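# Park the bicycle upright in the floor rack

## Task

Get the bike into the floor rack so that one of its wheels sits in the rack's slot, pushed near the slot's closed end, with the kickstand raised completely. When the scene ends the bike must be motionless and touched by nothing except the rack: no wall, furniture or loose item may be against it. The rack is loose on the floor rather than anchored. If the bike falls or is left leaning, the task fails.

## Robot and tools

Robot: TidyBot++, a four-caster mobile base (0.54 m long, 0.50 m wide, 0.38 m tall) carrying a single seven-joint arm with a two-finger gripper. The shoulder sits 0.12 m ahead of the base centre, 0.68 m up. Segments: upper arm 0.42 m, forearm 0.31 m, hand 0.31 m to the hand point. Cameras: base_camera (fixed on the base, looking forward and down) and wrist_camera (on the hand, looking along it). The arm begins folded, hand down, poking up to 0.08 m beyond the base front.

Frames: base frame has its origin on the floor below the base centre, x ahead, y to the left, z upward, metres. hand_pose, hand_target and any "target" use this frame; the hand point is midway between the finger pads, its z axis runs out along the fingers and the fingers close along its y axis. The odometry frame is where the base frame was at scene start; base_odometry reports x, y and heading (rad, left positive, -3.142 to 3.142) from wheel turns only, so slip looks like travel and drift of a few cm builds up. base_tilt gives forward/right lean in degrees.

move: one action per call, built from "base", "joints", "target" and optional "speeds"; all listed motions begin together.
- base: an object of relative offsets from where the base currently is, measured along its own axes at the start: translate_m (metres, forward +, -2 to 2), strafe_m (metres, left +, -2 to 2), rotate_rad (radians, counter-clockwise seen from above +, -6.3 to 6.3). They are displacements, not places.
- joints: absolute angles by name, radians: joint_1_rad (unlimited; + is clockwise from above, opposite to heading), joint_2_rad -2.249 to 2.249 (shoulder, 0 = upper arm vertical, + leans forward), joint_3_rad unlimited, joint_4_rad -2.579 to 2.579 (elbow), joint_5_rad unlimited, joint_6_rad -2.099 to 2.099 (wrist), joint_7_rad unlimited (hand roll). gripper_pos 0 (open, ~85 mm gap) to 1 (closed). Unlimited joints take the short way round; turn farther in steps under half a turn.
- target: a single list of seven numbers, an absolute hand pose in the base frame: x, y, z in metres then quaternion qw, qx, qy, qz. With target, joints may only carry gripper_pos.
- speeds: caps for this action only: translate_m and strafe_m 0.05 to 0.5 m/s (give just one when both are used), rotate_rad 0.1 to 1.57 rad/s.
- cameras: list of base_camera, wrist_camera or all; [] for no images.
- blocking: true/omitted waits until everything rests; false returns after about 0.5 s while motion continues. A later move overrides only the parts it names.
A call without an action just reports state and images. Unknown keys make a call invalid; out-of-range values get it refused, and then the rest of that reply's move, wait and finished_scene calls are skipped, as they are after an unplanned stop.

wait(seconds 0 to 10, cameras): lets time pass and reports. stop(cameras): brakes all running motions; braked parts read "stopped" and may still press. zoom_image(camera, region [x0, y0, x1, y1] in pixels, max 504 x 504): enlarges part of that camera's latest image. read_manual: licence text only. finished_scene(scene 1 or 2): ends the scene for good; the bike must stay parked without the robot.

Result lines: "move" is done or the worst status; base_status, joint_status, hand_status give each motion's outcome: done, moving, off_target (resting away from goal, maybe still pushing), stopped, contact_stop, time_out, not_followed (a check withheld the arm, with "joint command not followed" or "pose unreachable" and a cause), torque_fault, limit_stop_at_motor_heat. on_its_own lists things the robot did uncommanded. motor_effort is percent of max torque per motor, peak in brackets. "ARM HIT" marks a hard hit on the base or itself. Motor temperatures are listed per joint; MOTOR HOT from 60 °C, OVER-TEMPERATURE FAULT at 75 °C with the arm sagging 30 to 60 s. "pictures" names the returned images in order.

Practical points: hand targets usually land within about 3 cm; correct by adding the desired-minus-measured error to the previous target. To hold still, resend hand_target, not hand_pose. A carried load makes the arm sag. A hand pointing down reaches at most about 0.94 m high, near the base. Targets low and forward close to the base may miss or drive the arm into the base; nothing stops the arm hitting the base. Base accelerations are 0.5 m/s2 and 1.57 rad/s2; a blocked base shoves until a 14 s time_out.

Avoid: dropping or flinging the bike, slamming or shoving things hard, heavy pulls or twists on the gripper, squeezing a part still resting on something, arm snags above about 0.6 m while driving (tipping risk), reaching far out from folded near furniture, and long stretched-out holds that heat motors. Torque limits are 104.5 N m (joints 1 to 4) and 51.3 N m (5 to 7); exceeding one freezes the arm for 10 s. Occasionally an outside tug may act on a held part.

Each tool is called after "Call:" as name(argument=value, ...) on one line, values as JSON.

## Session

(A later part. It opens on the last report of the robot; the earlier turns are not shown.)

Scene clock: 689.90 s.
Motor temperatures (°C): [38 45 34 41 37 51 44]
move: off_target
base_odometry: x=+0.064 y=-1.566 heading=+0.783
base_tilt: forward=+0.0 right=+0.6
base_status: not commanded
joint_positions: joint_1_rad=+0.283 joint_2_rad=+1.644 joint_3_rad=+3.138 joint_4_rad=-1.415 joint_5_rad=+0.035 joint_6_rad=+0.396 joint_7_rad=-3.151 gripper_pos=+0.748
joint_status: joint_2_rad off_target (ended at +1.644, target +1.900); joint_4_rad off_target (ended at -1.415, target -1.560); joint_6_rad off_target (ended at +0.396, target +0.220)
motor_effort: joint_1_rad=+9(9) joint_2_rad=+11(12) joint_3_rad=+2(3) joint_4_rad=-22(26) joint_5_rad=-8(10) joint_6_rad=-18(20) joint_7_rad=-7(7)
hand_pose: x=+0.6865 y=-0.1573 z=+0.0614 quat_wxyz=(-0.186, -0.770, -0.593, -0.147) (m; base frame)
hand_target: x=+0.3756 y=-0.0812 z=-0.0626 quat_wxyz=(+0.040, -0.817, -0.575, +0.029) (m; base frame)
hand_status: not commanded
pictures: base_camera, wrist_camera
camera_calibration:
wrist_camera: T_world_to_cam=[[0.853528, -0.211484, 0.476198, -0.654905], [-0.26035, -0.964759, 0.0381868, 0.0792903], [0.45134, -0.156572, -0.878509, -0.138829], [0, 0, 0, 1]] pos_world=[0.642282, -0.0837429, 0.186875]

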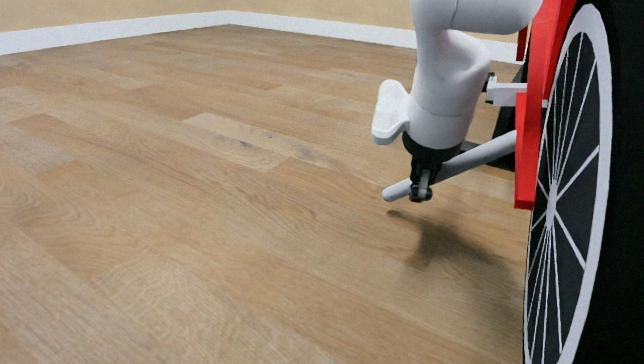

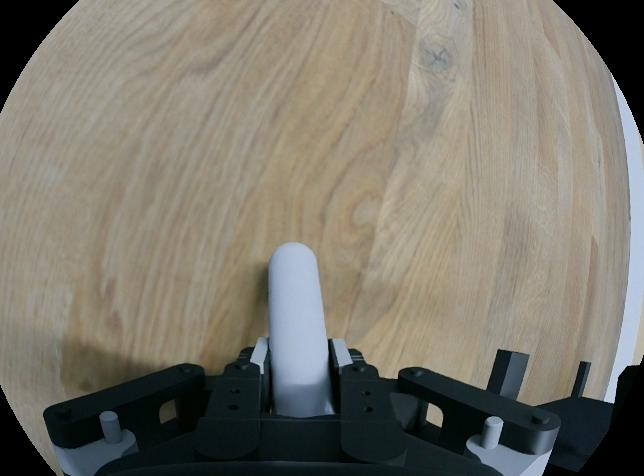

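Call:
move(base={"translate_m": 0.03}, speeds={"translate_m": 0.06})

Call:
move(joints={"joint_1_rad": 0.30, "joint_2_rad": 1.93, "joint_4_rad": -1.66, "joint_6_rad": 0.16})

Scene clock: 691.43 s.
Motor temperatures (°C): [38 45 34 41 37 51 44]
move: done
base_odometry: x=+0.085 y=-1.545 heading=+0.783
base_tilt: forward=+0.0 right=+0.6
base_status: done
joint_positions: joint_1_rad=+0.287 joint_2_rad=+1.650 joint_3_rad=+3.140 joint_4_rad=-1.450 joint_5_rad=+0.035 joint_6_rad=+0.362 joint_7_rad=-3.150 gripper_pos=+0.754
joint_status: not commanded
motor_effort: joint_1_rad=+7(8) joint_2_rad=+4(14) joint_3_rad=+1(5) joint_4_rad=-18(23) joint_5_rad=-8(9) joint_6_rad=-14(17) joint_7_rad=-7(7)
hand_pose: x=+0.6531 y=-0.1515 z=+0.0485 quat_wxyz=(-0.158, -0.777, -0.596, -0.124) (m; base frame)
hand_target: x=+0.3756 y=-0.0812 z=-0.0626 quat_wxyz=(+0.040, -0.817, -0.575, +0.029) (m; base frame)
hand_status: not commanded
pictures: base_camera, wrist_camera
camera_calibration:
wrist_camera: T_world_to_cam=[[0.884809, -0.221879, 0.409734, -0.637802], [-0.260527, -0.964628, 0.0402355, 0.076706], [0.386313, -0.142348, -0.911317, -0.0879554], [0, 0, 0, 1]] pos_world=[0.618295, -0.0800426, 0.178087]

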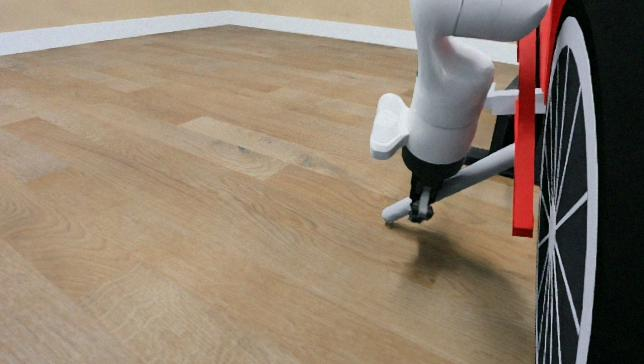

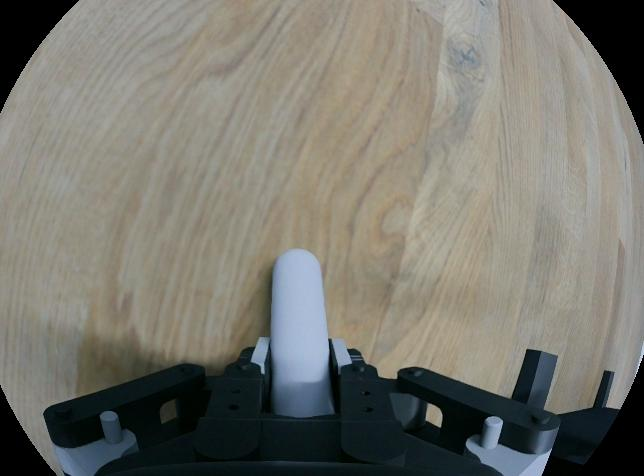

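Scene clock: 692.37 s.
Motor temperatures (°C): [38 45 34 41 37 51 44]
move: off_target
base_odometry: x=+0.085 y=-1.545 heading=+0.783
base_tilt: forward=+0.0 right=+0.6
base_status: not commanded
joint_positions: joint_1_rad=+0.287 joint_2_rad=+1.647 joint_3_rad=+3.140 joint_4_rad=-1.456 joint_5_rad=+0.035 joint_6_rad=+0.362 joint_7_rad=-3.150 gripper_pos=+0.754
joint_status: joint_2_rad off_target (ended at +1.647, target +1.930); joint_4_rad off_target (ended at -1.456, target -1.660); joint_6_rad off_target (ended at +0.362, target +0.160); the others done
motor_effort: joint_1_rad=+3(6) joint_2_rad=+15(16) joint_3_rad=-1(3) joint_4_rad=-33(34) joint_5_rad=-7(9) joint_6_rad=-23(23) joint_7_rad=-5(7)
hand_pose: x=+0.6507 y=-0.1505 z=+0.0489 quat_wxyz=(-0.156, -0.777, -0.597, -0.122) (m; base frame)
hand_target: x=+0.2812 y=-0.0477 z=-0.0478 quat_wxyz=(+0.115, -0.805, -0.576, +0.086) (m; base frame)
hand_status: not commanded
pictures: base_camera, wrist_camera
camera_calibration:
wrist_camera: T_world_to_cam=[[0.88673, -0.222227, 0.405371, -0.636731], [-0.260068, -0.964761, 0.0399984, 0.0766699], [0.382198, -0.140892, -0.913277, -0.083562], [0, 0, 0, 1]] pos_world=[0.616485, -0.0793038, 0.17873]

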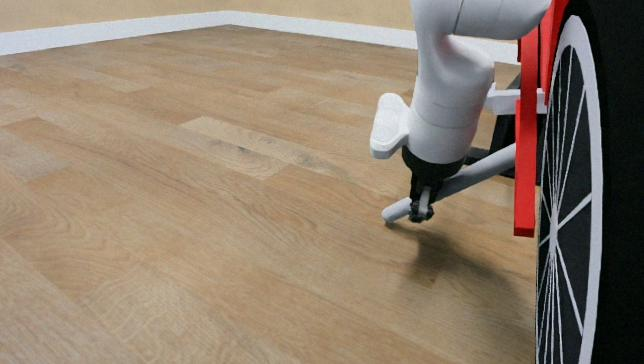

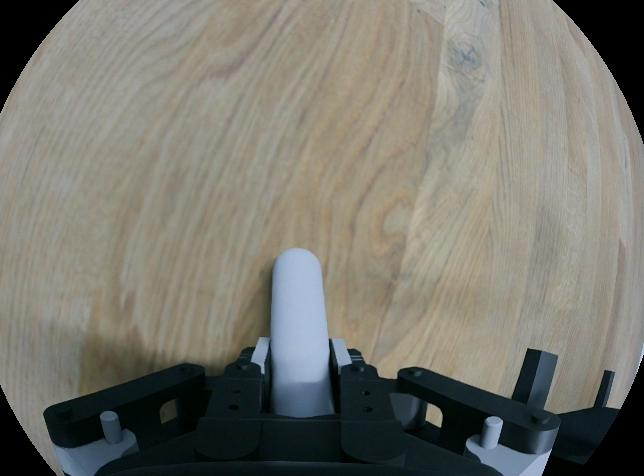

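Call:
move(joints={"joint_1_rad": 0.30, "joint_2_rad": 1.97, "joint_4_rad": -1.76, "joint_6_rad": 0.10})

Call:
move(joints={"joint_1_rad": 0.30, "joint_2_rad": 2.0, "joint_4_rad": -1.86, "joint_6_rad": 0.03})

Scene clock: 693.53 s.
Motor temperatures (°C): [38 45 34 41 37 51 44]
move: off_target
base_odometry: x=+0.085 y=-1.545 heading=+0.783
base_tilt: forward=+0.0 right=+0.6
base_status: not commanded
joint_positions: joint_1_rad=+0.284 joint_2_rad=+1.637 joint_3_rad=+3.140 joint_4_rad=-1.475 joint_5_rad=+0.035 joint_6_rad=+0.347 joint_7_rad=-3.143 gripper_pos=+0.754
joint_status: joint_2_rad off_target (ended at +1.637, target +1.970); joint_4_rad off_target (ended at -1.475, target -1.760); joint_6_rad off_target (ended at +0.347, target +0.100); the others done
motor_effort: joint_1_rad=+6(6) joint_2_rad=+27(27) joint_3_rad=+0(2) joint_4_rad=-50(50) joint_5_rad=-10(11) joint_6_rad=-30(30) joint_7_rad=-8(8)
hand_pose: x=+0.6423 y=-0.1465 z=+0.0502 quat_wxyz=(-0.147, -0.776, -0.602, -0.115) (m; base frame)
hand_target: x=+0.1838 y=-0.0176 z=-0.0181 quat_wxyz=(+0.193, -0.789, -0.565, +0.146) (m; base frame)
hand_status: not commanded
pictures: base_camera, wrist_camera
camera_calibration:
wrist_camera: T_world_to_cam=[[0.897987, -0.215064, 0.383884, -0.634054], [-0.249845, -0.967353, 0.0424993, 0.0712649], [0.362211, -0.134075, -0.922403, -0.0642497], [0, 0, 0, 1]] pos_world=[0.610449, -0.076038, 0.181111]

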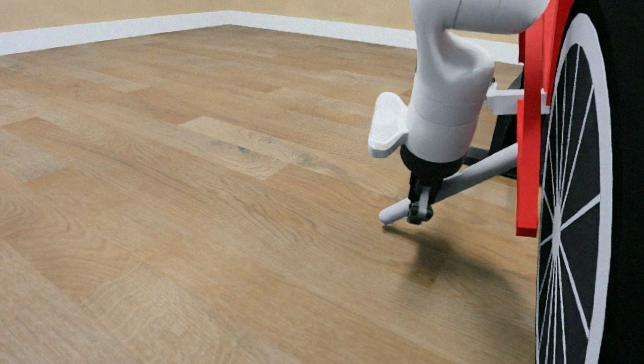

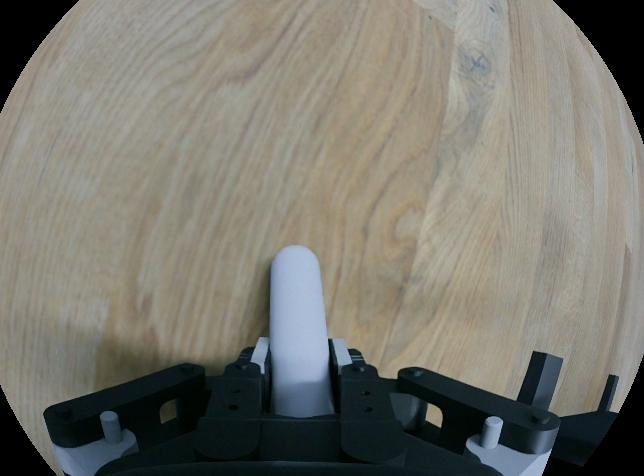

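Scene clock: 694.63 s.
Motor temperatures (°C): [38 45 34 41 37 51 44]
move: off_target
base_odometry: x=+0.085 y=-1.545 heading=+0.783
base_tilt: forward=+0.0 right=+0.6
base_status: not commanded
joint_positions: joint_1_rad=+0.276 joint_2_rad=+1.613 joint_3_rad=+3.140 joint_4_rad=-1.514 joint_5_rad=+0.035 joint_6_rad=+0.310 joint_7_rad=-3.118 gripper_pos=+0.754
joint_status: joint_2_rad off_target (ended at +1.613, target +2.000); joint_4_rad off_target (ended at -1.514, target -1.860); joint_6_rad off_target (ended at +0.310, target +0.030); the others done
motor_effort: joint_1_rad=+7(8) joint_2_rad=+38(39) joint_3_rad=-1(1) joint_4_rad=-62(62) joint_5_rad=-13(15) joint_6_rad=-36(37) joint_7_rad=-11(11)
hand_pose: x=+0.6247 y=-0.1372 z=+0.0545 quat_wxyz=(-0.128, -0.770, -0.618, -0.099) (m; base frame)
hand_target: x=+0.0986 y=+0.0087 z=+0.0297 quat_wxyz=(+0.269, -0.766, -0.548, +0.203) (m; base frame)
hand_status: not commanded
pictures: base_camera, wrist_camera
camera_calibration:
wrist_camera: T_world_to_cam=[[0.923221, -0.187811, 0.335246, -0.62728], [-0.21651, -0.974998, 0.0500277, 0.0533676], [0.317468, -0.118771, -0.940801, -0.021588], [0, 0, 0, 1]] pos_world=[0.597526, -0.0683408, 0.187313]

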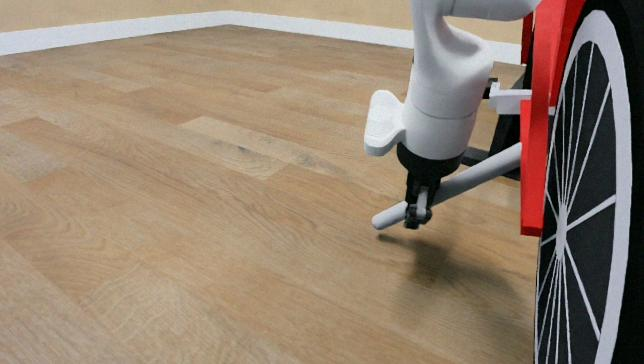

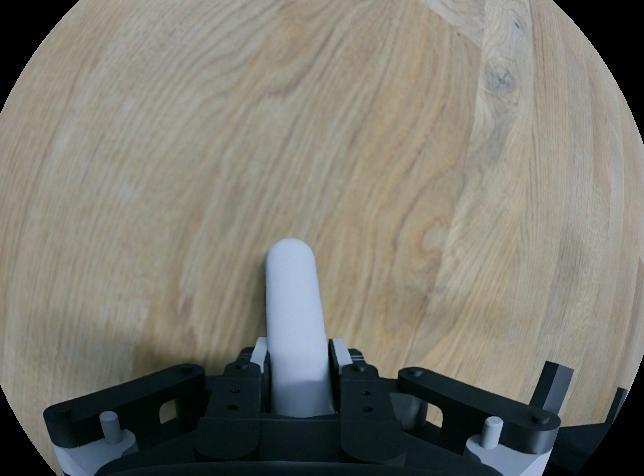

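Call:
move(joints={"joint_1_rad": 0.29, "joint_2_rad": 2.0, "joint_4_rad": -1.95, "joint_6_rad": -0.03})

Call:
zoom_image(camera="base_camera", region=[344, 0, 644, 300])

Scene clock: 696.03 s.
Motor temperatures (°C): [38 45 34 41 37 51 44]
move: off_target
base_odometry: x=+0.085 y=-1.545 heading=+0.783
base_tilt: forward=+0.0 right=+0.6
base_status: not commanded
joint_positions: joint_1_rad=+0.265 joint_2_rad=+1.589 joint_3_rad=+3.144 joint_4_rad=-1.556 joint_5_rad=+0.045 joint_6_rad=+0.275 joint_7_rad=-3.082 gripper_pos=+0.754
joint_status: joint_2_rad off_target (ended at +1.589, target +2.000); joint_4_rad off_target (ended at -1.556, target -1.950); joint_6_rad off_target (ended at +0.275, target -0.030); the others done
motor_effort: joint_1_rad=+8(9) joint_2_rad=+43(44) joint_3_rad=-3(6) joint_4_rad=-72(72) joint_5_rad=-17(18) joint_6_rad=-40(41) joint_7_rad=-15(17)
hand_pose: x=+0.6053 y=-0.1279 z=+0.0597 quat_wxyz=(-0.109, -0.754, -0.643, -0.080) (m; base frame)
hand_target: x=+0.0466 y=+0.0240 z=+0.0815 quat_wxyz=(+0.323, -0.740, -0.535, +0.247) (m; base frame)
hand_status: not commanded
pictures: base_camera, wrist_camera
camera_calibration:
wrist_camera: T_world_to_cam=[[0.9495, -0.134072, 0.283679, -0.615303], [-0.157618, -0.985567, 0.061765, 0.0202956], [0.271303, -0.103359, -0.956928, 0.0214626], [0, 0, 0, 1]] pos_world=[0.581607, -0.0602741, 0.193833]

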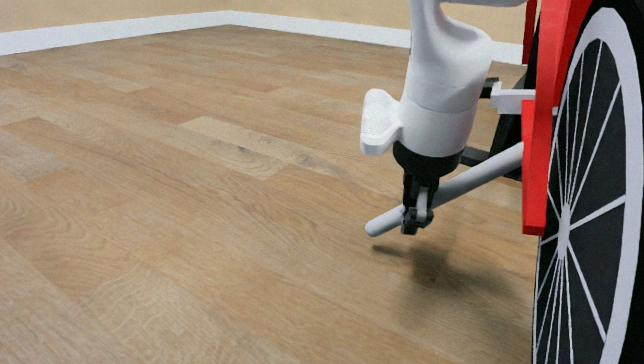

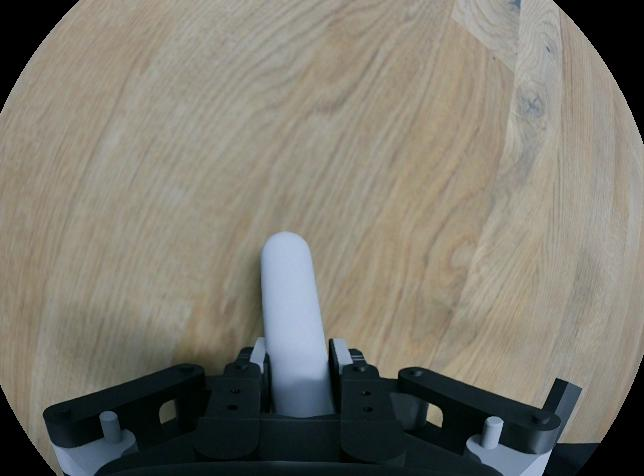

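Scaled by 1.680.

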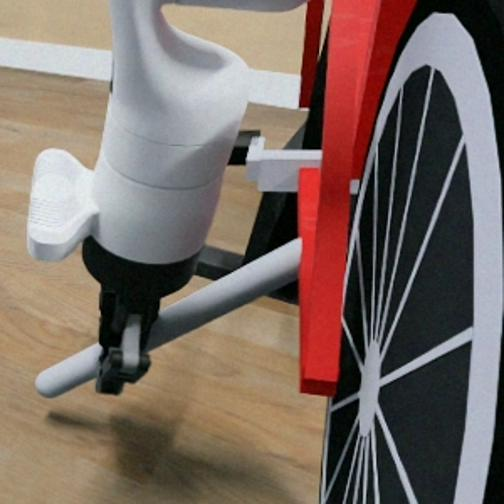

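Call:
move(joints={"joint_1_rad": 0.29, "joint_2_rad": 2.0, "joint_4_rad": -2.05, "joint_6_rad": -0.08})

Call:
zoom_image(camera="base_camera", region=[344, 0, 644, 300])

Scene clock: 697.13 s.
Motor temperatures (°C): [38 45 34 42 37 51 44]
move: off_target
base_odometry: x=+0.085 y=-1.545 heading=+0.783
base_tilt: forward=+0.0 right=+0.6
base_status: not commanded
joint_positions: joint_1_rad=+0.244 joint_2_rad=+1.561 joint_3_rad=+3.160 joint_4_rad=-1.622 joint_5_rad=+0.074 joint_6_rad=+0.254 joint_7_rad=-3.030 gripper_pos=+0.754
joint_status: joint_1_rad off_target (ended at +0.244, target +0.290); joint_2_rad off_target (ended at +1.561, target +2.000); joint_4_rad off_target (ended at -1.622, target -2.050); joint_6_rad off_target (ended at +0.254, target -0.080)
motor_effort: joint_1_rad=+11(12) joint_2_rad=+49(50) joint_3_rad=-7(8) joint_4_rad=-80(80) joint_5_rad=-22(23) joint_6_rad=-46(46) joint_7_rad=-22(22)
hand_pose: x=+0.5767 y=-0.1186 z=+0.0671 quat_wxyz=(-0.089, -0.723, -0.683, -0.057) (m; base frame)
hand_target: x=-0.0004 y=+0.0379 z=+0.1422 quat_wxyz=(+0.377, -0.713, -0.516, +0.288) (m; base frame)
hand_status: not commanded
pictures: base_camera, wrist_camera
camera_calibration:
wrist_camera: T_world_to_cam=[[0.974273, -0.035848, 0.222501, -0.587509], [-0.055358, -0.995087, 0.0820757, -0.0369792], [0.218466, -0.0922814, -0.971472, 0.0699668], [0, 0, 0, 1]] pos_world=[0.555062, -0.0514019, 0.201727]

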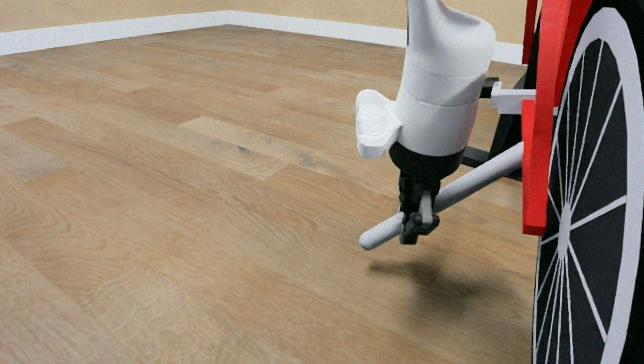

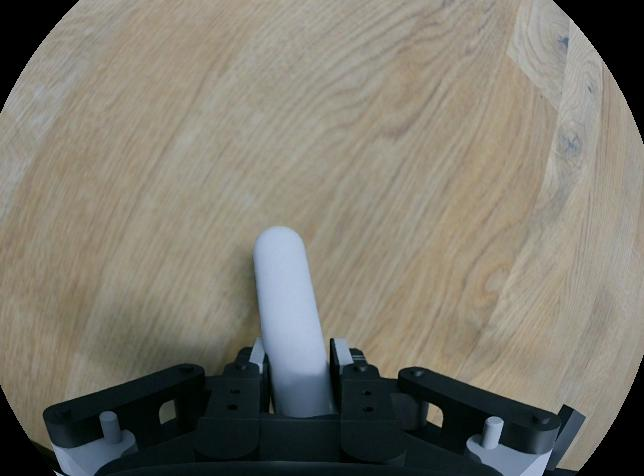

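Scaled by 1.680.

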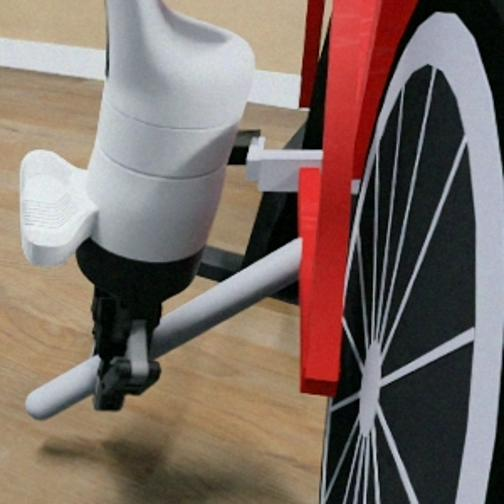

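Call:
move(joints={"joint_1_rad": 0.25, "joint_2_rad": 1.99, "joint_4_rad": -2.12, "joint_6_rad": -0.1, "joint_7_rad": -2.95, "joint_5_rad": 0.06})

Call:
zoom_image(camera="base_camera", region=[344, 0, 644, 300])

Scene clock: 698.30 s.
Motor temperatures (°C): [38 45 34 42 37 52 44]
move: off_target
base_odometry: x=+0.085 y=-1.545 heading=+0.783
base_tilt: forward=+0.0 right=+0.6
base_status: not commanded
joint_positions: joint_1_rad=+0.235 joint_2_rad=+1.525 joint_3_rad=+3.174 joint_4_rad=-1.713 joint_5_rad=+0.089 joint_6_rad=+0.240 joint_7_rad=-2.854 gripper_pos=+0.754
joint_status: joint_2_rad off_target (ended at +1.525, target +1.990); joint_4_rad off_target (ended at -1.713, target -2.120); joint_6_rad off_target (ended at +0.240, target -0.100); joint_7_rad off_target (ended at -2.854, target -2.950); the others done
motor_effort: joint_1_rad=+5(11) joint_2_rad=+56(57) joint_3_rad=-11(11) joint_4_rad=-77(80) joint_5_rad=-16(22) joint_6_rad=-48(49) joint_7_rad=-17(22)
hand_pose: x=+0.5385 y=-0.1134 z=+0.0799 quat_wxyz=(-0.066, -0.654, -0.753, -0.028) (m; base frame)
hand_target: x=-0.0238 y=+0.0368 z=+0.1825 quat_wxyz=(+0.437, -0.607, -0.610, +0.261) (m; base frame)
hand_status: not commanded
pictures: base_camera, wrist_camera
camera_calibration:
wrist_camera: T_world_to_cam=[[0.976666, 0.159031, 0.144337, -0.525872], [0.144602, -0.983844, 0.105548, -0.143265], [0.158791, -0.082214, -0.983883, 0.125533], [0, 0, 0, 1]] pos_world=[0.514384, -0.0469995, 0.214534]

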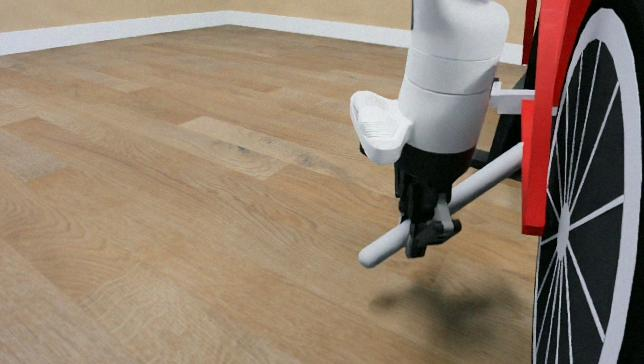

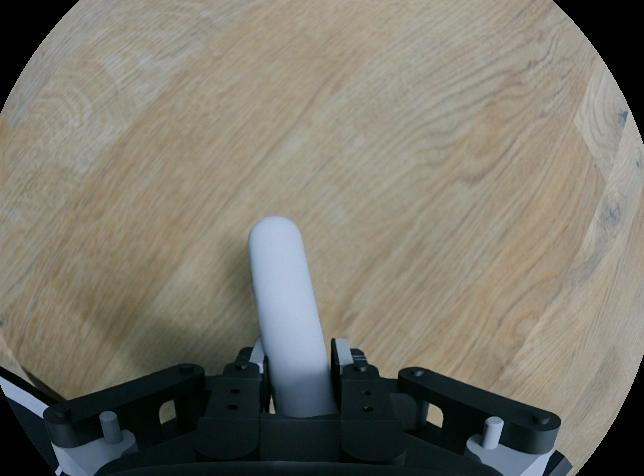

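Scaled by 1.680.

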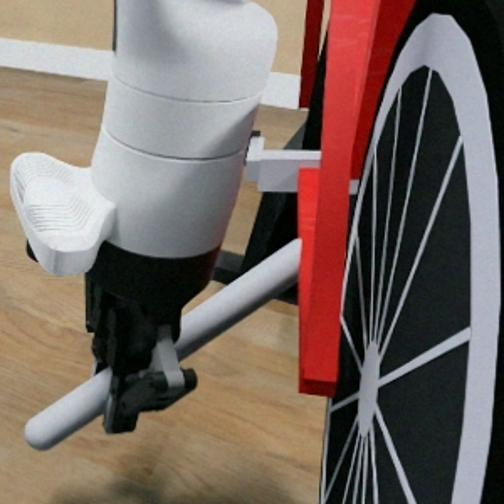

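Call:
move(joints={"joint_1_rad": 0.26, "joint_2_rad": 1.94, "joint_4_rad": -2.19, "joint_6_rad": -0.06, "joint_7_rad": -2.8, "joint_5_rad": 0.06})

Call:
zoom_image(camera="base_camera", region=[344, 0, 644, 300])

Scene clock: 700.47 s.
Motor temperatures (°C): [38 45 34 42 37 52 44]
move: off_target
base_odometry: x=+0.085 y=-1.545 heading=+0.783
base_tilt: forward=+0.0 right=+0.6
base_status: not commanded
joint_positions: joint_1_rad=+0.235 joint_2_rad=+1.494 joint_3_rad=+3.187 joint_4_rad=-1.781 joint_5_rad=+0.089 joint_6_rad=+0.240 joint_7_rad=-2.706 gripper_pos=+0.754
joint_status: joint_2_rad off_target (ended at +1.494, target +1.940); joint_4_rad off_target (ended at -1.781, target -2.190); joint_6_rad off_target (ended at +0.240, target -0.060); the others done
motor_effort: joint_1_rad=+5(6) joint_2_rad=+54(56) joint_3_rad=-12(13) joint_4_rad=-78(79) joint_5_rad=-14(17) joint_6_rad=-51(51) joint_7_rad=-16(17)
hand_pose: x=+0.5133 y=-0.1154 z=+0.0928 quat_wxyz=(-0.053, -0.598, -0.800, -0.010) (m; base frame)
hand_target: x=-0.0159 y=+0.0370 z=+0.2017 quat_wxyz=(+0.449, -0.567, -0.655, +0.220) (m; base frame)
hand_status: not commanded
pictures: base_camera, wrist_camera
camera_calibration:
wrist_camera: T_world_to_cam=[[0.949176, 0.299988, 0.0952509, -0.467932], [0.28878, -0.950399, 0.115536, -0.214006], [0.125186, -0.0821572, -0.988726, 0.159762], [0, 0, 0, 1]] pos_world=[0.485951, -0.0498909, 0.227257]

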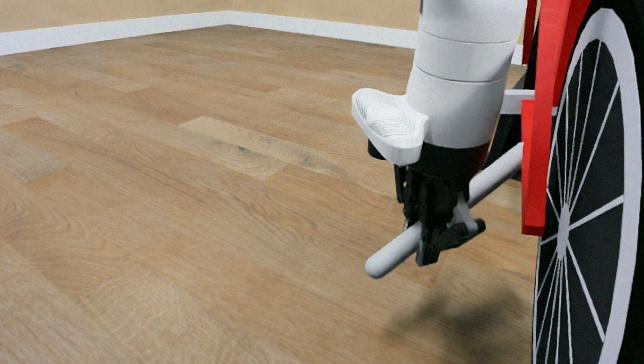

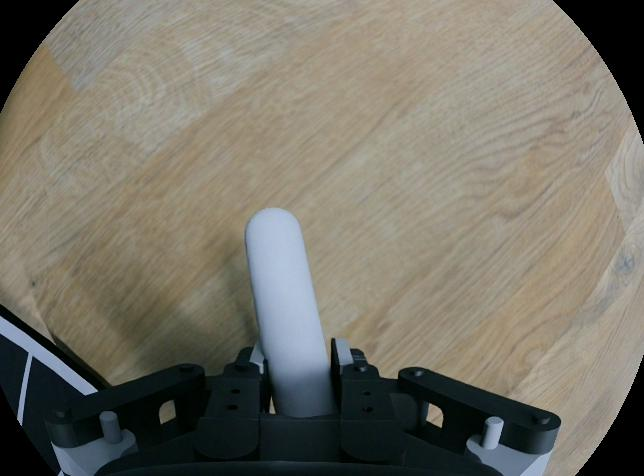

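Scaled by 1.680.

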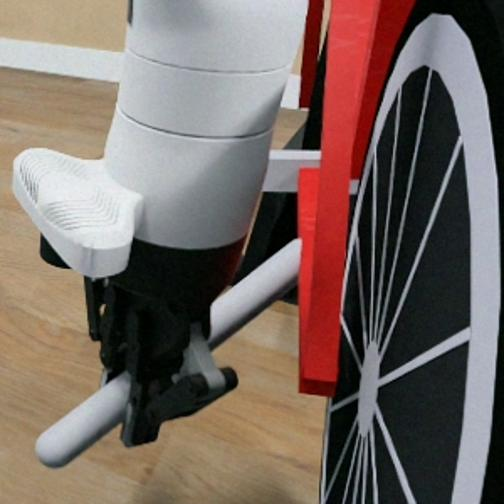

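Call:
wait(seconds=1.0, cameras=[])

Scene clock: 701.67 s.
Motor temperatures (°C): [38 45 34 43 37 52 44]
base_odometry: x=+0.085 y=-1.545 heading=+0.783
base_tilt: forward=+0.0 right=+0.6
base_status: not commanded
joint_positions: joint_1_rad=+0.235 joint_2_rad=+1.494 joint_3_rad=+3.187 joint_4_rad=-1.781 joint_5_rad=+0.089 joint_6_rad=+0.240 joint_7_rad=-2.706 gripper_pos=+0.754
joint_status: joint_2_rad off_target (ended at +1.494, target +1.940); joint_4_rad off_target (ended at -1.781, target -2.190); joint_6_rad off_target (ended at +0.240, target -0.060); the others done
motor_effort: joint_1_rad=+5(6) joint_2_rad=+54(56) joint_3_rad=-13(13) joint_4_rad=-78(79) joint_5_rad=-15(17) joint_6_rad=-51(51) joint_7_rad=-16(17)
hand_pose: x=+0.5133 y=-0.1154 z=+0.0928 quat_wxyz=(-0.053, -0.598, -0.800, -0.010) (m; base frame)
hand_target: x=-0.0159 y=+0.0370 z=+0.2017 quat_wxyz=(+0.449, -0.567, -0.655, +0.220) (m; base frame)
hand_status: not commanded
wait: 1.00 s; at rest by 0.07 s
pictures: none
No camera images: "cameras" was empty.

Call:
move(joints={"joint_2_rad": 1.72, "joint_4_rad": -1.98, "joint_6_rad": 0.09})

Scene clock: 702.97 s.
Motor temperatures (°C): [38 45 34 43 37 52 44]
move: off_target
base_odometry: x=+0.085 y=-1.545 heading=+0.783
base_tilt: forward=+0.0 right=+0.6
base_status: not commanded
joint_positions: joint_1_rad=+0.235 joint_2_rad=+1.493 joint_3_rad=+3.186 joint_4_rad=-1.772 joint_5_rad=+0.089 joint_6_rad=+0.240 joint_7_rad=-2.706 gripper_pos=+0.754
joint_status: joint_2_rad off_target (ended at +1.493, target +1.720); joint_4_rad off_target (ended at -1.772, target -1.980); joint_6_rad off_target (ended at +0.240, target +0.090)
motor_effort: joint_1_rad=+6(7) joint_2_rad=+6(53) joint_3_rad=-6(13) joint_4_rad=-44(78) joint_5_rad=-12(16) joint_6_rad=-26(51) joint_7_rad=-12(17)
hand_pose: x=+0.5196 y=-0.1163 z=+0.0933 quat_wxyz=(-0.058, -0.598, -0.800, -0.012) (m; base frame)
hand_target: x=+0.2253 y=-0.0242 z=+0.0749 quat_wxyz=(+0.210, -0.638, -0.734, +0.099) (m; base frame)
hand_status: not commanded
pictures: base_camera, wrist_camera
camera_calibration:
wrist_camera: T_world_to_cam=[[0.947944, 0.300818, 0.104458, -0.47381], [0.288266, -0.950016, 0.119882, -0.216813], [0.135299, -0.08353, -0.987277, 0.153807], [0, 0, 0, 1]] pos_world=[0.490835, -0.0505977, 0.227335]

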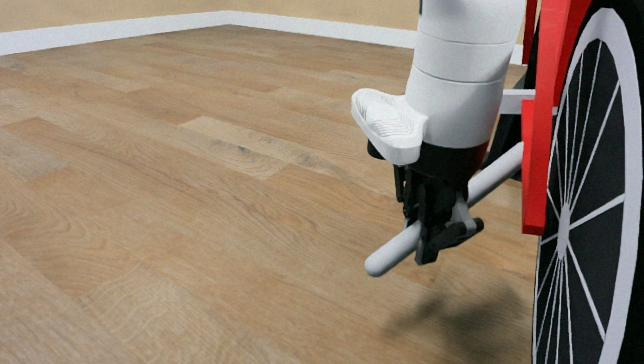

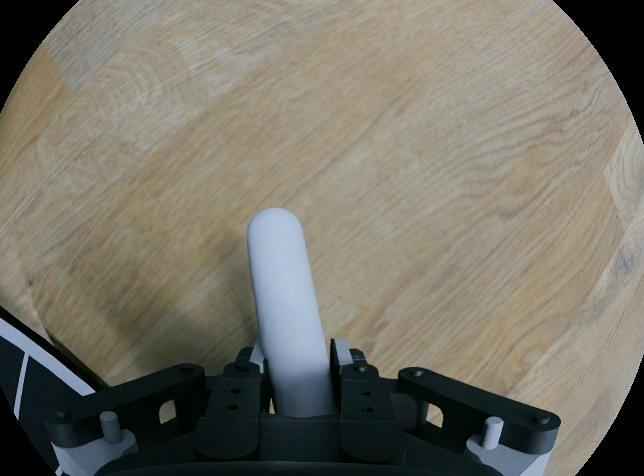

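Call:
move(joints={"joint_2_rad": 1.51, "joint_4_rad": -1.77, "joint_6_rad": 0.25, "joint_3_rad": 3.18, "joint_1_rad": 0.24, "joint_5_rad": 0.08}, cameras=[])

Call:
move(joints={"gripper_pos": 0.6})

Scene clock: 704.33 s.
Motor temperatures (°C): [38 45 34 43 37 52 44]
move: done
base_odometry: x=+0.085 y=-1.545 heading=+0.783
base_tilt: forward=+0.0 right=+0.6
base_status: not commanded
joint_positions: joint_1_rad=+0.231 joint_2_rad=+1.500 joint_3_rad=+3.186 joint_4_rad=-1.745 joint_5_rad=+0.090 joint_6_rad=+0.240 joint_7_rad=-2.706 gripper_pos=+0.754
joint_status: all done
motor_effort: joint_1_rad=+4(7) joint_2_rad=-39(39) joint_3_rad=-1(6) joint_4_rad=-9(44) joint_5_rad=-8(13) joint_6_rad=-2(25) joint_7_rad=-7(12)
hand_pose: x=+0.5326 y=-0.1175 z=+0.0905 quat_wxyz=(-0.067, -0.595, -0.801, -0.016) (m; base frame)
hand_target: x=+0.5144 y=-0.1135 z=+0.0864 quat_wxyz=(-0.054, -0.640, -0.767, -0.016) (m; base frame)
hand_status: not commanded
pictures: none
No camera images: "cameras" was empty.

Scene clock: 705.23 s.
Motor temperatures (°C): [38 45 34 43 37 52 44]
move: done
base_odometry: x=+0.085 y=-1.545 heading=+0.783
base_tilt: forward=+0.0 right=+0.6
base_status: not commanded
joint_positions: joint_1_rad=+0.244 joint_2_rad=+1.504 joint_3_rad=+3.191 joint_4_rad=-1.785 joint_5_rad=+0.087 joint_6_rad=+0.240 joint_7_rad=-2.768 gripper_pos=+0.600
joint_status: all done
motor_effort: joint_1_rad=-1(5) joint_2_rad=-34(40) joint_3_rad=-1(5) joint_4_rad=+0(9) joint_5_rad=-2(9) joint_6_rad=+2(5) joint_7_rad=+0(7)
hand_pose: x=+0.5036 y=-0.1189 z=+0.0889 quat_wxyz=(-0.047, -0.627, -0.778, -0.006) (m; base frame)
hand_target: x=+0.5144 y=-0.1135 z=+0.0864 quat_wxyz=(-0.054, -0.640, -0.767, -0.016) (m; base frame)
hand_status: not commanded
pictures: base_camera, wrist_camera
camera_calibration:
wrist_camera: T_world_to_cam=[[0.969364, 0.230264, 0.0855068, -0.474894], [0.220753, -0.969354, 0.107799, -0.181359], [0.107709, -0.0856204, -0.990489, 0.165414], [0, 0, 0, 1]] pos_world=[0.482564, -0.0522873, 0.223998]

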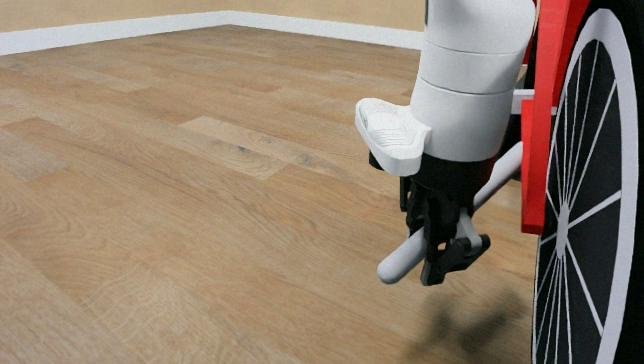

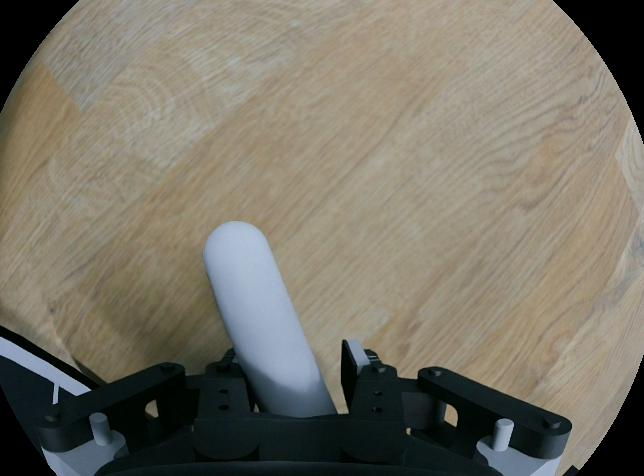

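Call:
move(joints={"gripper_pos": 0.1, "joint_3_rad": 3.147, "joint_5_rad": 0.0, "joint_1_rad": 0.26, "joint_7_rad": -2.4, "joint_2_rad": 1.452, "joint_4_rad": -1.94, "joint_6_rad": 0.38})

Scene clock: 707.17 s.
Motor temperatures (°C): [38 45 34 43 37 52 44]
move: off_target
base_odometry: x=+0.085 y=-1.545 heading=+0.783
base_tilt: forward=+0.0 right=+0.6
base_status: not commanded
joint_positions: joint_1_rad=+0.265 joint_2_rad=+1.459 joint_3_rad=+3.188 joint_4_rad=-1.940 joint_5_rad=+0.058 joint_6_rad=+0.328 joint_7_rad=-2.442 gripper_pos=+0.100
joint_status: joint_3_rad off_target (ended at +3.188, target +3.147); the others done
motor_effort: joint_1_rad=-3(5) joint_2_rad=-30(38) joint_3_rad=-6(8) joint_4_rad=-2(2) joint_5_rad=+0(2) joint_6_rad=+2(3) joint_7_rad=+0(1)
hand_pose: x=+0.4604 y=-0.1140 z=+0.1139 quat_wxyz=(-0.037, -0.515, -0.856, +0.004) (m; base frame)
hand_target: x=+0.4859 y=-0.0996 z=+0.1184 quat_wxyz=(-0.063, -0.517, -0.853, -0.016) (m; base frame)
hand_status: not commanded
pictures: base_camera, wrist_camera
camera_calibration:
wrist_camera: T_world_to_cam=[[0.87456, 0.482503, 0.0483191, -0.359627], [0.475599, -0.872926, 0.108657, -0.276239], [0.0946063, -0.0720463, -0.992904, 0.203056], [0, 0, 0, 1]] pos_world=[0.426684, -0.0529855, 0.249008]

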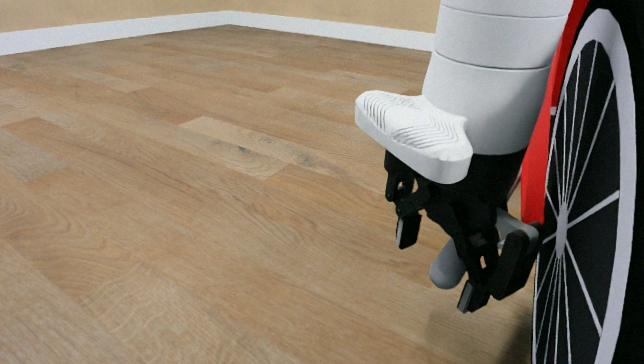

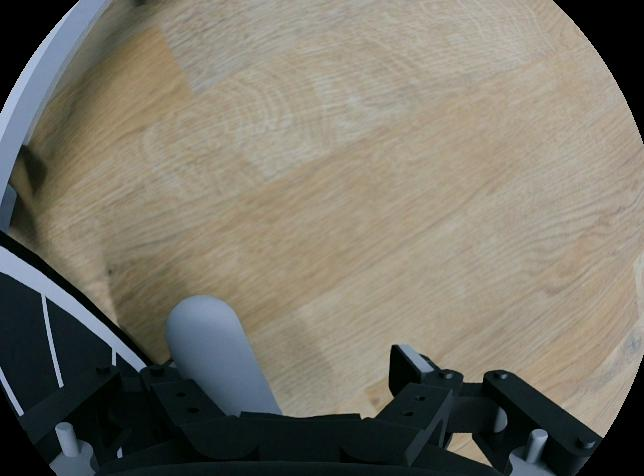

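Call:
move(joints={"joint_2_rad": 1.1, "joint_4_rad": -2.15, "joint_6_rad": 0.25, "joint_1_rad": 0.15})

Scene clock: 709.23 s.
Motor temperatures (°C): [38 45 34 43 37 52 44]
move: done
base_odometry: x=+0.085 y=-1.545 heading=+0.783
base_tilt: forward=+0.0 right=+0.6
base_status: not commanded
joint_positions: joint_1_rad=+0.150 joint_2_rad=+1.099 joint_3_rad=+3.142 joint_4_rad=-2.143 joint_5_rad=+0.051 joint_6_rad=+0.284 joint_7_rad=-2.434 gripper_pos=+0.100
joint_status: all done
on_its_own: joint_3_rad moved -0.046 to your old target +3.147
motor_effort: joint_1_rad=+0(11) joint_2_rad=-33(49) joint_3_rad=-2(17) joint_4_rad=-1(8) joint_5_rad=-1(2) joint_6_rad=+2(5) joint_7_rad=+1(1)
hand_pose: x=+0.5157 y=-0.0539 z=+0.2543 quat_wxyz=(-0.084, -0.461, -0.883, -0.037) (m; base frame)
hand_target: x=+0.4994 y=-0.0592 z=+0.2519 quat_wxyz=(-0.068, -0.470, -0.880, -0.021) (m; base frame)
hand_status: not commanded
pictures: base_camera, wrist_camera
camera_calibration:
wrist_camera: T_world_to_cam=[[0.795522, 0.584956, 0.158021, -0.425384], [0.564429, -0.810248, 0.157852, -0.320319], [0.220373, -0.0363831, -0.974737, 0.274014], [0, 0, 0, 1]] pos_world=[0.458815, -0.000737757, 0.384874]

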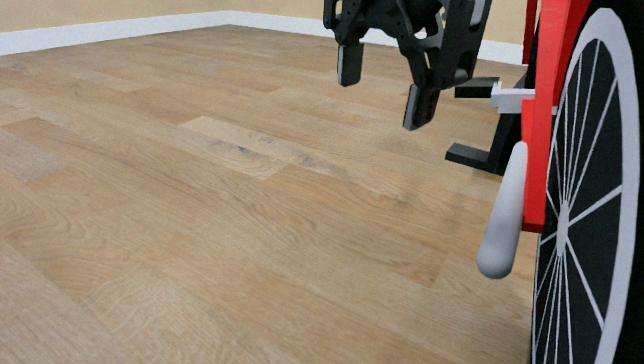

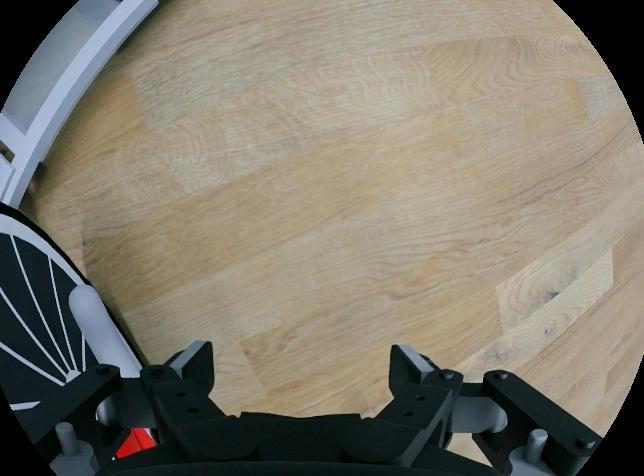

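Call:
move(base={"translate_m": -0.25, "strafe_m": 0.1}, speeds={"translate_m": 0.2}, joints={"joint_1_rad": 0, "joint_2_rad": 0.0, "joint_4_rad": -1.7, "joint_6_rad": -1.1, "joint_7_rad": -1.57, "joint_5_rad": 0, "gripper_pos": 0})

Call:
zoom_image(camera="base_camera", region=[344, 0, 644, 300])

Scene clock: 712.20 s.
Motor temperatures (°C): [38 45 34 43 37 52 44]
move: done
base_odometry: x=-0.163 y=-1.650 heading=+0.783
base_tilt: forward=+0.0 right=+0.6
base_status: done
joint_positions: joint_1_rad=+0.020 joint_2_rad=+0.018 joint_3_rad=+3.142 joint_4_rad=-1.710 joint_5_rad=+0.051 joint_6_rad=-1.052 joint_7_rad=-1.616 gripper_pos=+0.000
joint_status: all done
motor_effort: joint_1_rad=+0(2) joint_2_rad=-19(37) joint_3_rad=+0(2) joint_4_rad=+18(19) joint_5_rad=-1(3) joint_6_rad=+3(3) joint_7_rad=+1(1)
hand_pose: x=+0.5469 y=-0.0210 z=+0.7624 quat_wxyz=(-0.180, -0.024, -0.983, +0.022) (m; base frame)
hand_target: x=+0.5351 y=-0.0009 z=+0.7688 quat_wxyz=(-0.170, -0.002, -0.985, +0.001) (m; base frame)
hand_status: not commanded
pictures: base_camera, wrist_camera
camera_calibration:
wrist_camera: T_world_to_cam=[[0.034045, 0.999157, -0.0229303, 0.0134173], [0.919274, -0.0223042, 0.392986, -0.748172], [0.392143, -0.0344584, -0.919259, 0.627423], [0, 0, 0, 1]] pos_world=[0.441279, -0.0084734, 0.871092]

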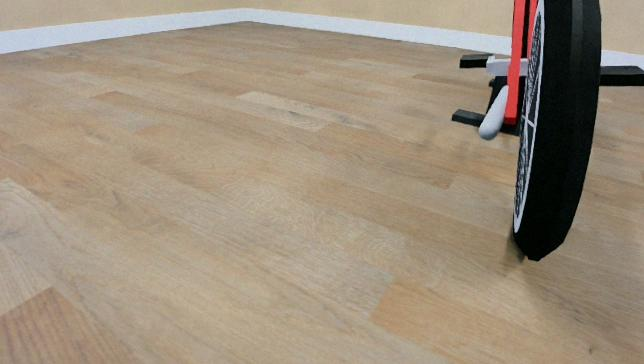

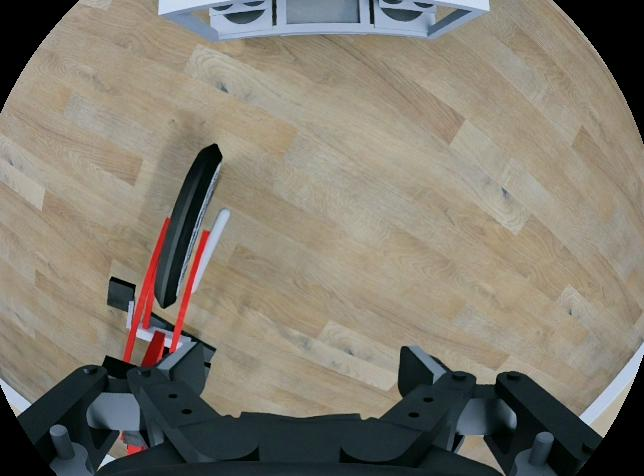

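Scaled by 1.680.

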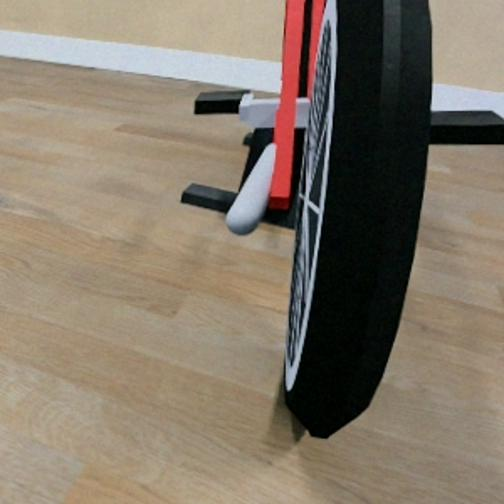

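Call:
move(base={"translate_m": 0.5, "strafe_m": 0.56}, cameras=[])

Call:
move(base={"translate_m": 0.92, "strafe_m": -0.245, "rotate_rad": -2.053})

Scene clock: 715.47 s.
Motor temperatures (°C): [38 45 34 43 37 52 44]
move: done
base_odometry: x=-0.204 y=-0.901 heading=+0.783
base_tilt: forward=+0.0 right=+0.6
base_status: done
joint_positions: joint_1_rad=+0.014 joint_2_rad=+0.016 joint_3_rad=+3.142 joint_4_rad=-1.709 joint_5_rad=+0.051 joint_6_rad=-1.056 joint_7_rad=-1.614 gripper_pos=+0.000
joint_status: not commanded
motor_effort: joint_1_rad=+0(2) joint_2_rad=-18(20) joint_3_rad=+0(2) joint_4_rad=+19(19) joint_5_rad=-1(2) joint_6_rad=+3(3) joint_7_rad=+0(1)
hand_pose: x=+0.5459 y=-0.0185 z=+0.7632 quat_wxyz=(-0.179, -0.020, -0.983, +0.021) (m; base frame)
hand_target: x=+0.5351 y=-0.0009 z=+0.7688 quat_wxyz=(-0.170, -0.002, -0.985, +0.001) (m; base frame)
hand_status: not commanded
pictures: none
No camera images: "cameras" was empty.

Scene clock: 718.97 s.
Motor temperatures (°C): [38 45 34 43 37 52 44]
move: done
base_odometry: x=+0.621 y=-0.425 heading=-1.271
base_tilt: forward=+0.0 right=+0.6
base_status: done
joint_positions: joint_1_rad=+0.006 joint_2_rad=+0.011 joint_3_rad=+3.143 joint_4_rad=-1.708 joint_5_rad=+0.050 joint_6_rad=-1.058 joint_7_rad=-1.614 gripper_pos=+0.000
joint_status: not commanded
motor_effort: joint_1_rad=+0(2) joint_2_rad=-18(21) joint_3_rad=+0(2) joint_4_rad=+18(19) joint_5_rad=+0(2) joint_6_rad=+3(3) joint_7_rad=+1(1)
hand_pose: x=+0.5454 y=-0.0158 z=+0.7657 quat_wxyz=(-0.182, -0.017, -0.983, +0.021) (m; base frame)
hand_target: x=+0.5351 y=-0.0009 z=+0.7688 quat_wxyz=(-0.170, -0.002, -0.985, +0.001) (m; base frame)
hand_status: not commanded
pictures: base_camera, wrist_camera
camera_calibration:
wrist_camera: T_world_to_cam=[[0.0206343, 0.999512, -0.0234651, 0.0160126], [0.918449, -0.00967766, 0.395421, -0.749199], [0.395001, -0.0297107, -0.9182, 0.628869], [0, 0, 0, 1]] pos_world=[0.439367, -0.00457122, 0.874052]

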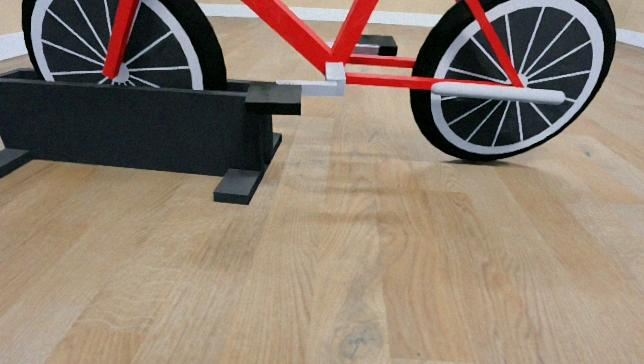

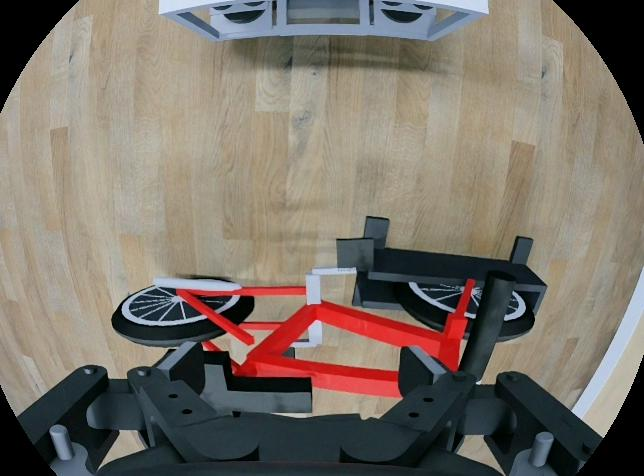

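Call:
zoom_image(camera="wrist_camera", region=[330, 200, 580, 380])

Call:
zoom_image(camera="base_camera", region=[0, 0, 300, 220])

Call:
zoom_image(camera="base_camera", region=[384, 20, 644, 180])

Scaled by 2.016.

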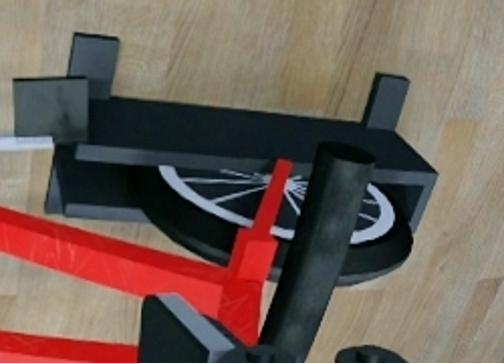

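Scaled by 1.680.

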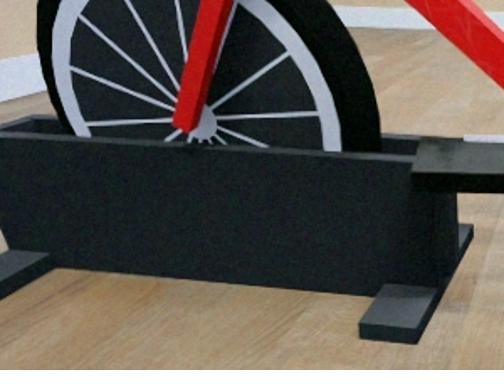

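Scaled by 1.938.

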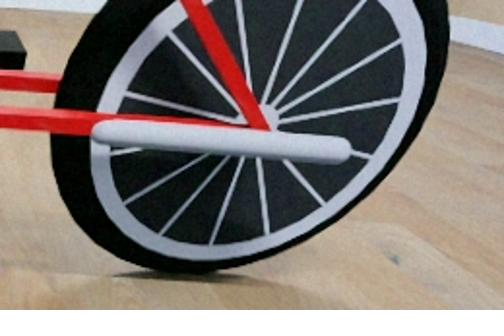

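Call:
move(base={"translate_m": 0.211, "strafe_m": -0.925, "rotate_rad": 1.561}, cameras=[])

Call:
move(base={"translate_m": -0.093, "strafe_m": -0.661})

Scene clock: 723.10 s.
Motor temperatures (°C): [38 45 34 43 37 52 44]
move: done
base_odometry: x=-0.200 y=-0.900 heading=+0.291
base_tilt: forward=+0.0 right=+0.6
base_status: done
joint_positions: joint_1_rad=+0.005 joint_2_rad=+0.003 joint_3_rad=+3.143 joint_4_rad=-1.708 joint_5_rad=+0.050 joint_6_rad=-1.062 joint_7_rad=-1.614 gripper_pos=+0.000
joint_status: not commanded
motor_effort: joint_1_rad=+0(2) joint_2_rad=-18(21) joint_3_rad=+0(2) joint_4_rad=+19(19) joint_5_rad=-1(2) joint_6_rad=+3(4) joint_7_rad=+0(1)
hand_pose: x=+0.5438 y=-0.0153 z=+0.7689 quat_wxyz=(-0.184, -0.017, -0.983, +0.021) (m; base frame)
hand_target: x=+0.5351 y=-0.0009 z=+0.7688 quat_wxyz=(-0.170, -0.002, -0.985, +0.001) (m; base frame)
hand_status: not commanded
pictures: none
No camera images: "cameras" was empty.

Scene clock: 725.80 s.
Motor temperatures (°C): [38 44 34 42 37 52 44]
move: done
base_odometry: x=-0.100 y=-1.560 heading=+0.290
base_tilt: forward=+0.0 right=+0.6
base_status: done
joint_positions: joint_1_rad=+0.005 joint_2_rad=+0.003 joint_3_rad=+3.143 joint_4_rad=-1.708 joint_5_rad=+0.050 joint_6_rad=-1.062 joint_7_rad=-1.614 gripper_pos=+0.000
joint_status: not commanded
motor_effort: joint_1_rad=+0(2) joint_2_rad=-18(18) joint_3_rad=+0(3) joint_4_rad=+19(19) joint_5_rad=-1(2) joint_6_rad=+3(3) joint_7_rad=+1(1)
hand_pose: x=+0.5438 y=-0.0153 z=+0.7689 quat_wxyz=(-0.184, -0.017, -0.983, +0.021) (m; base frame)
hand_target: x=+0.5351 y=-0.0009 z=+0.7688 quat_wxyz=(-0.170, -0.002, -0.985, +0.001) (m; base frame)
hand_status: not commanded
pictures: base_camera, wrist_camera
camera_calibration:
wrist_camera: T_world_to_cam=[[0.0196807, 0.999532, -0.023398, 0.0161016], [0.916463, -0.00868089, 0.400025, -0.751495], [0.399635, -0.0293162, -0.916206, 0.628448], [0, 0, 0, 1]] pos_world=[0.437251, -0.00419398, 0.876781]

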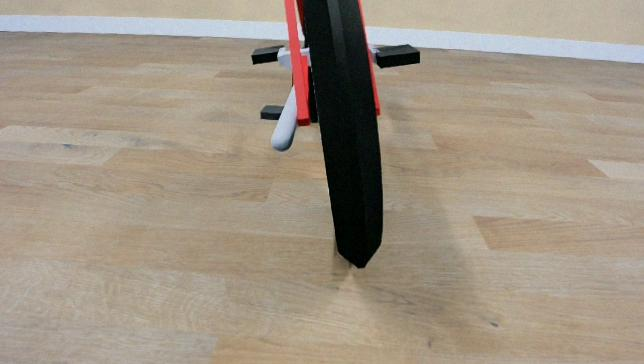

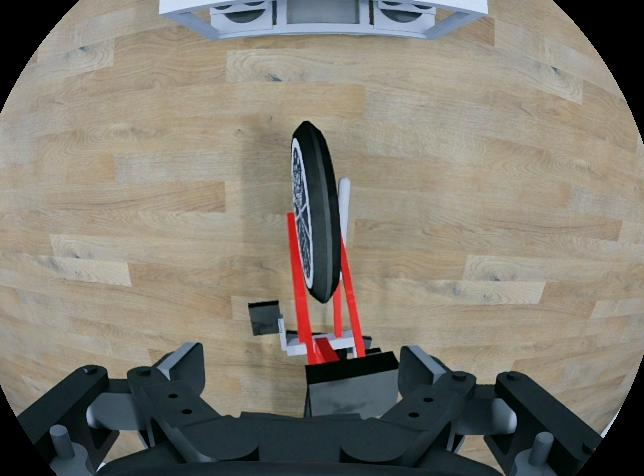

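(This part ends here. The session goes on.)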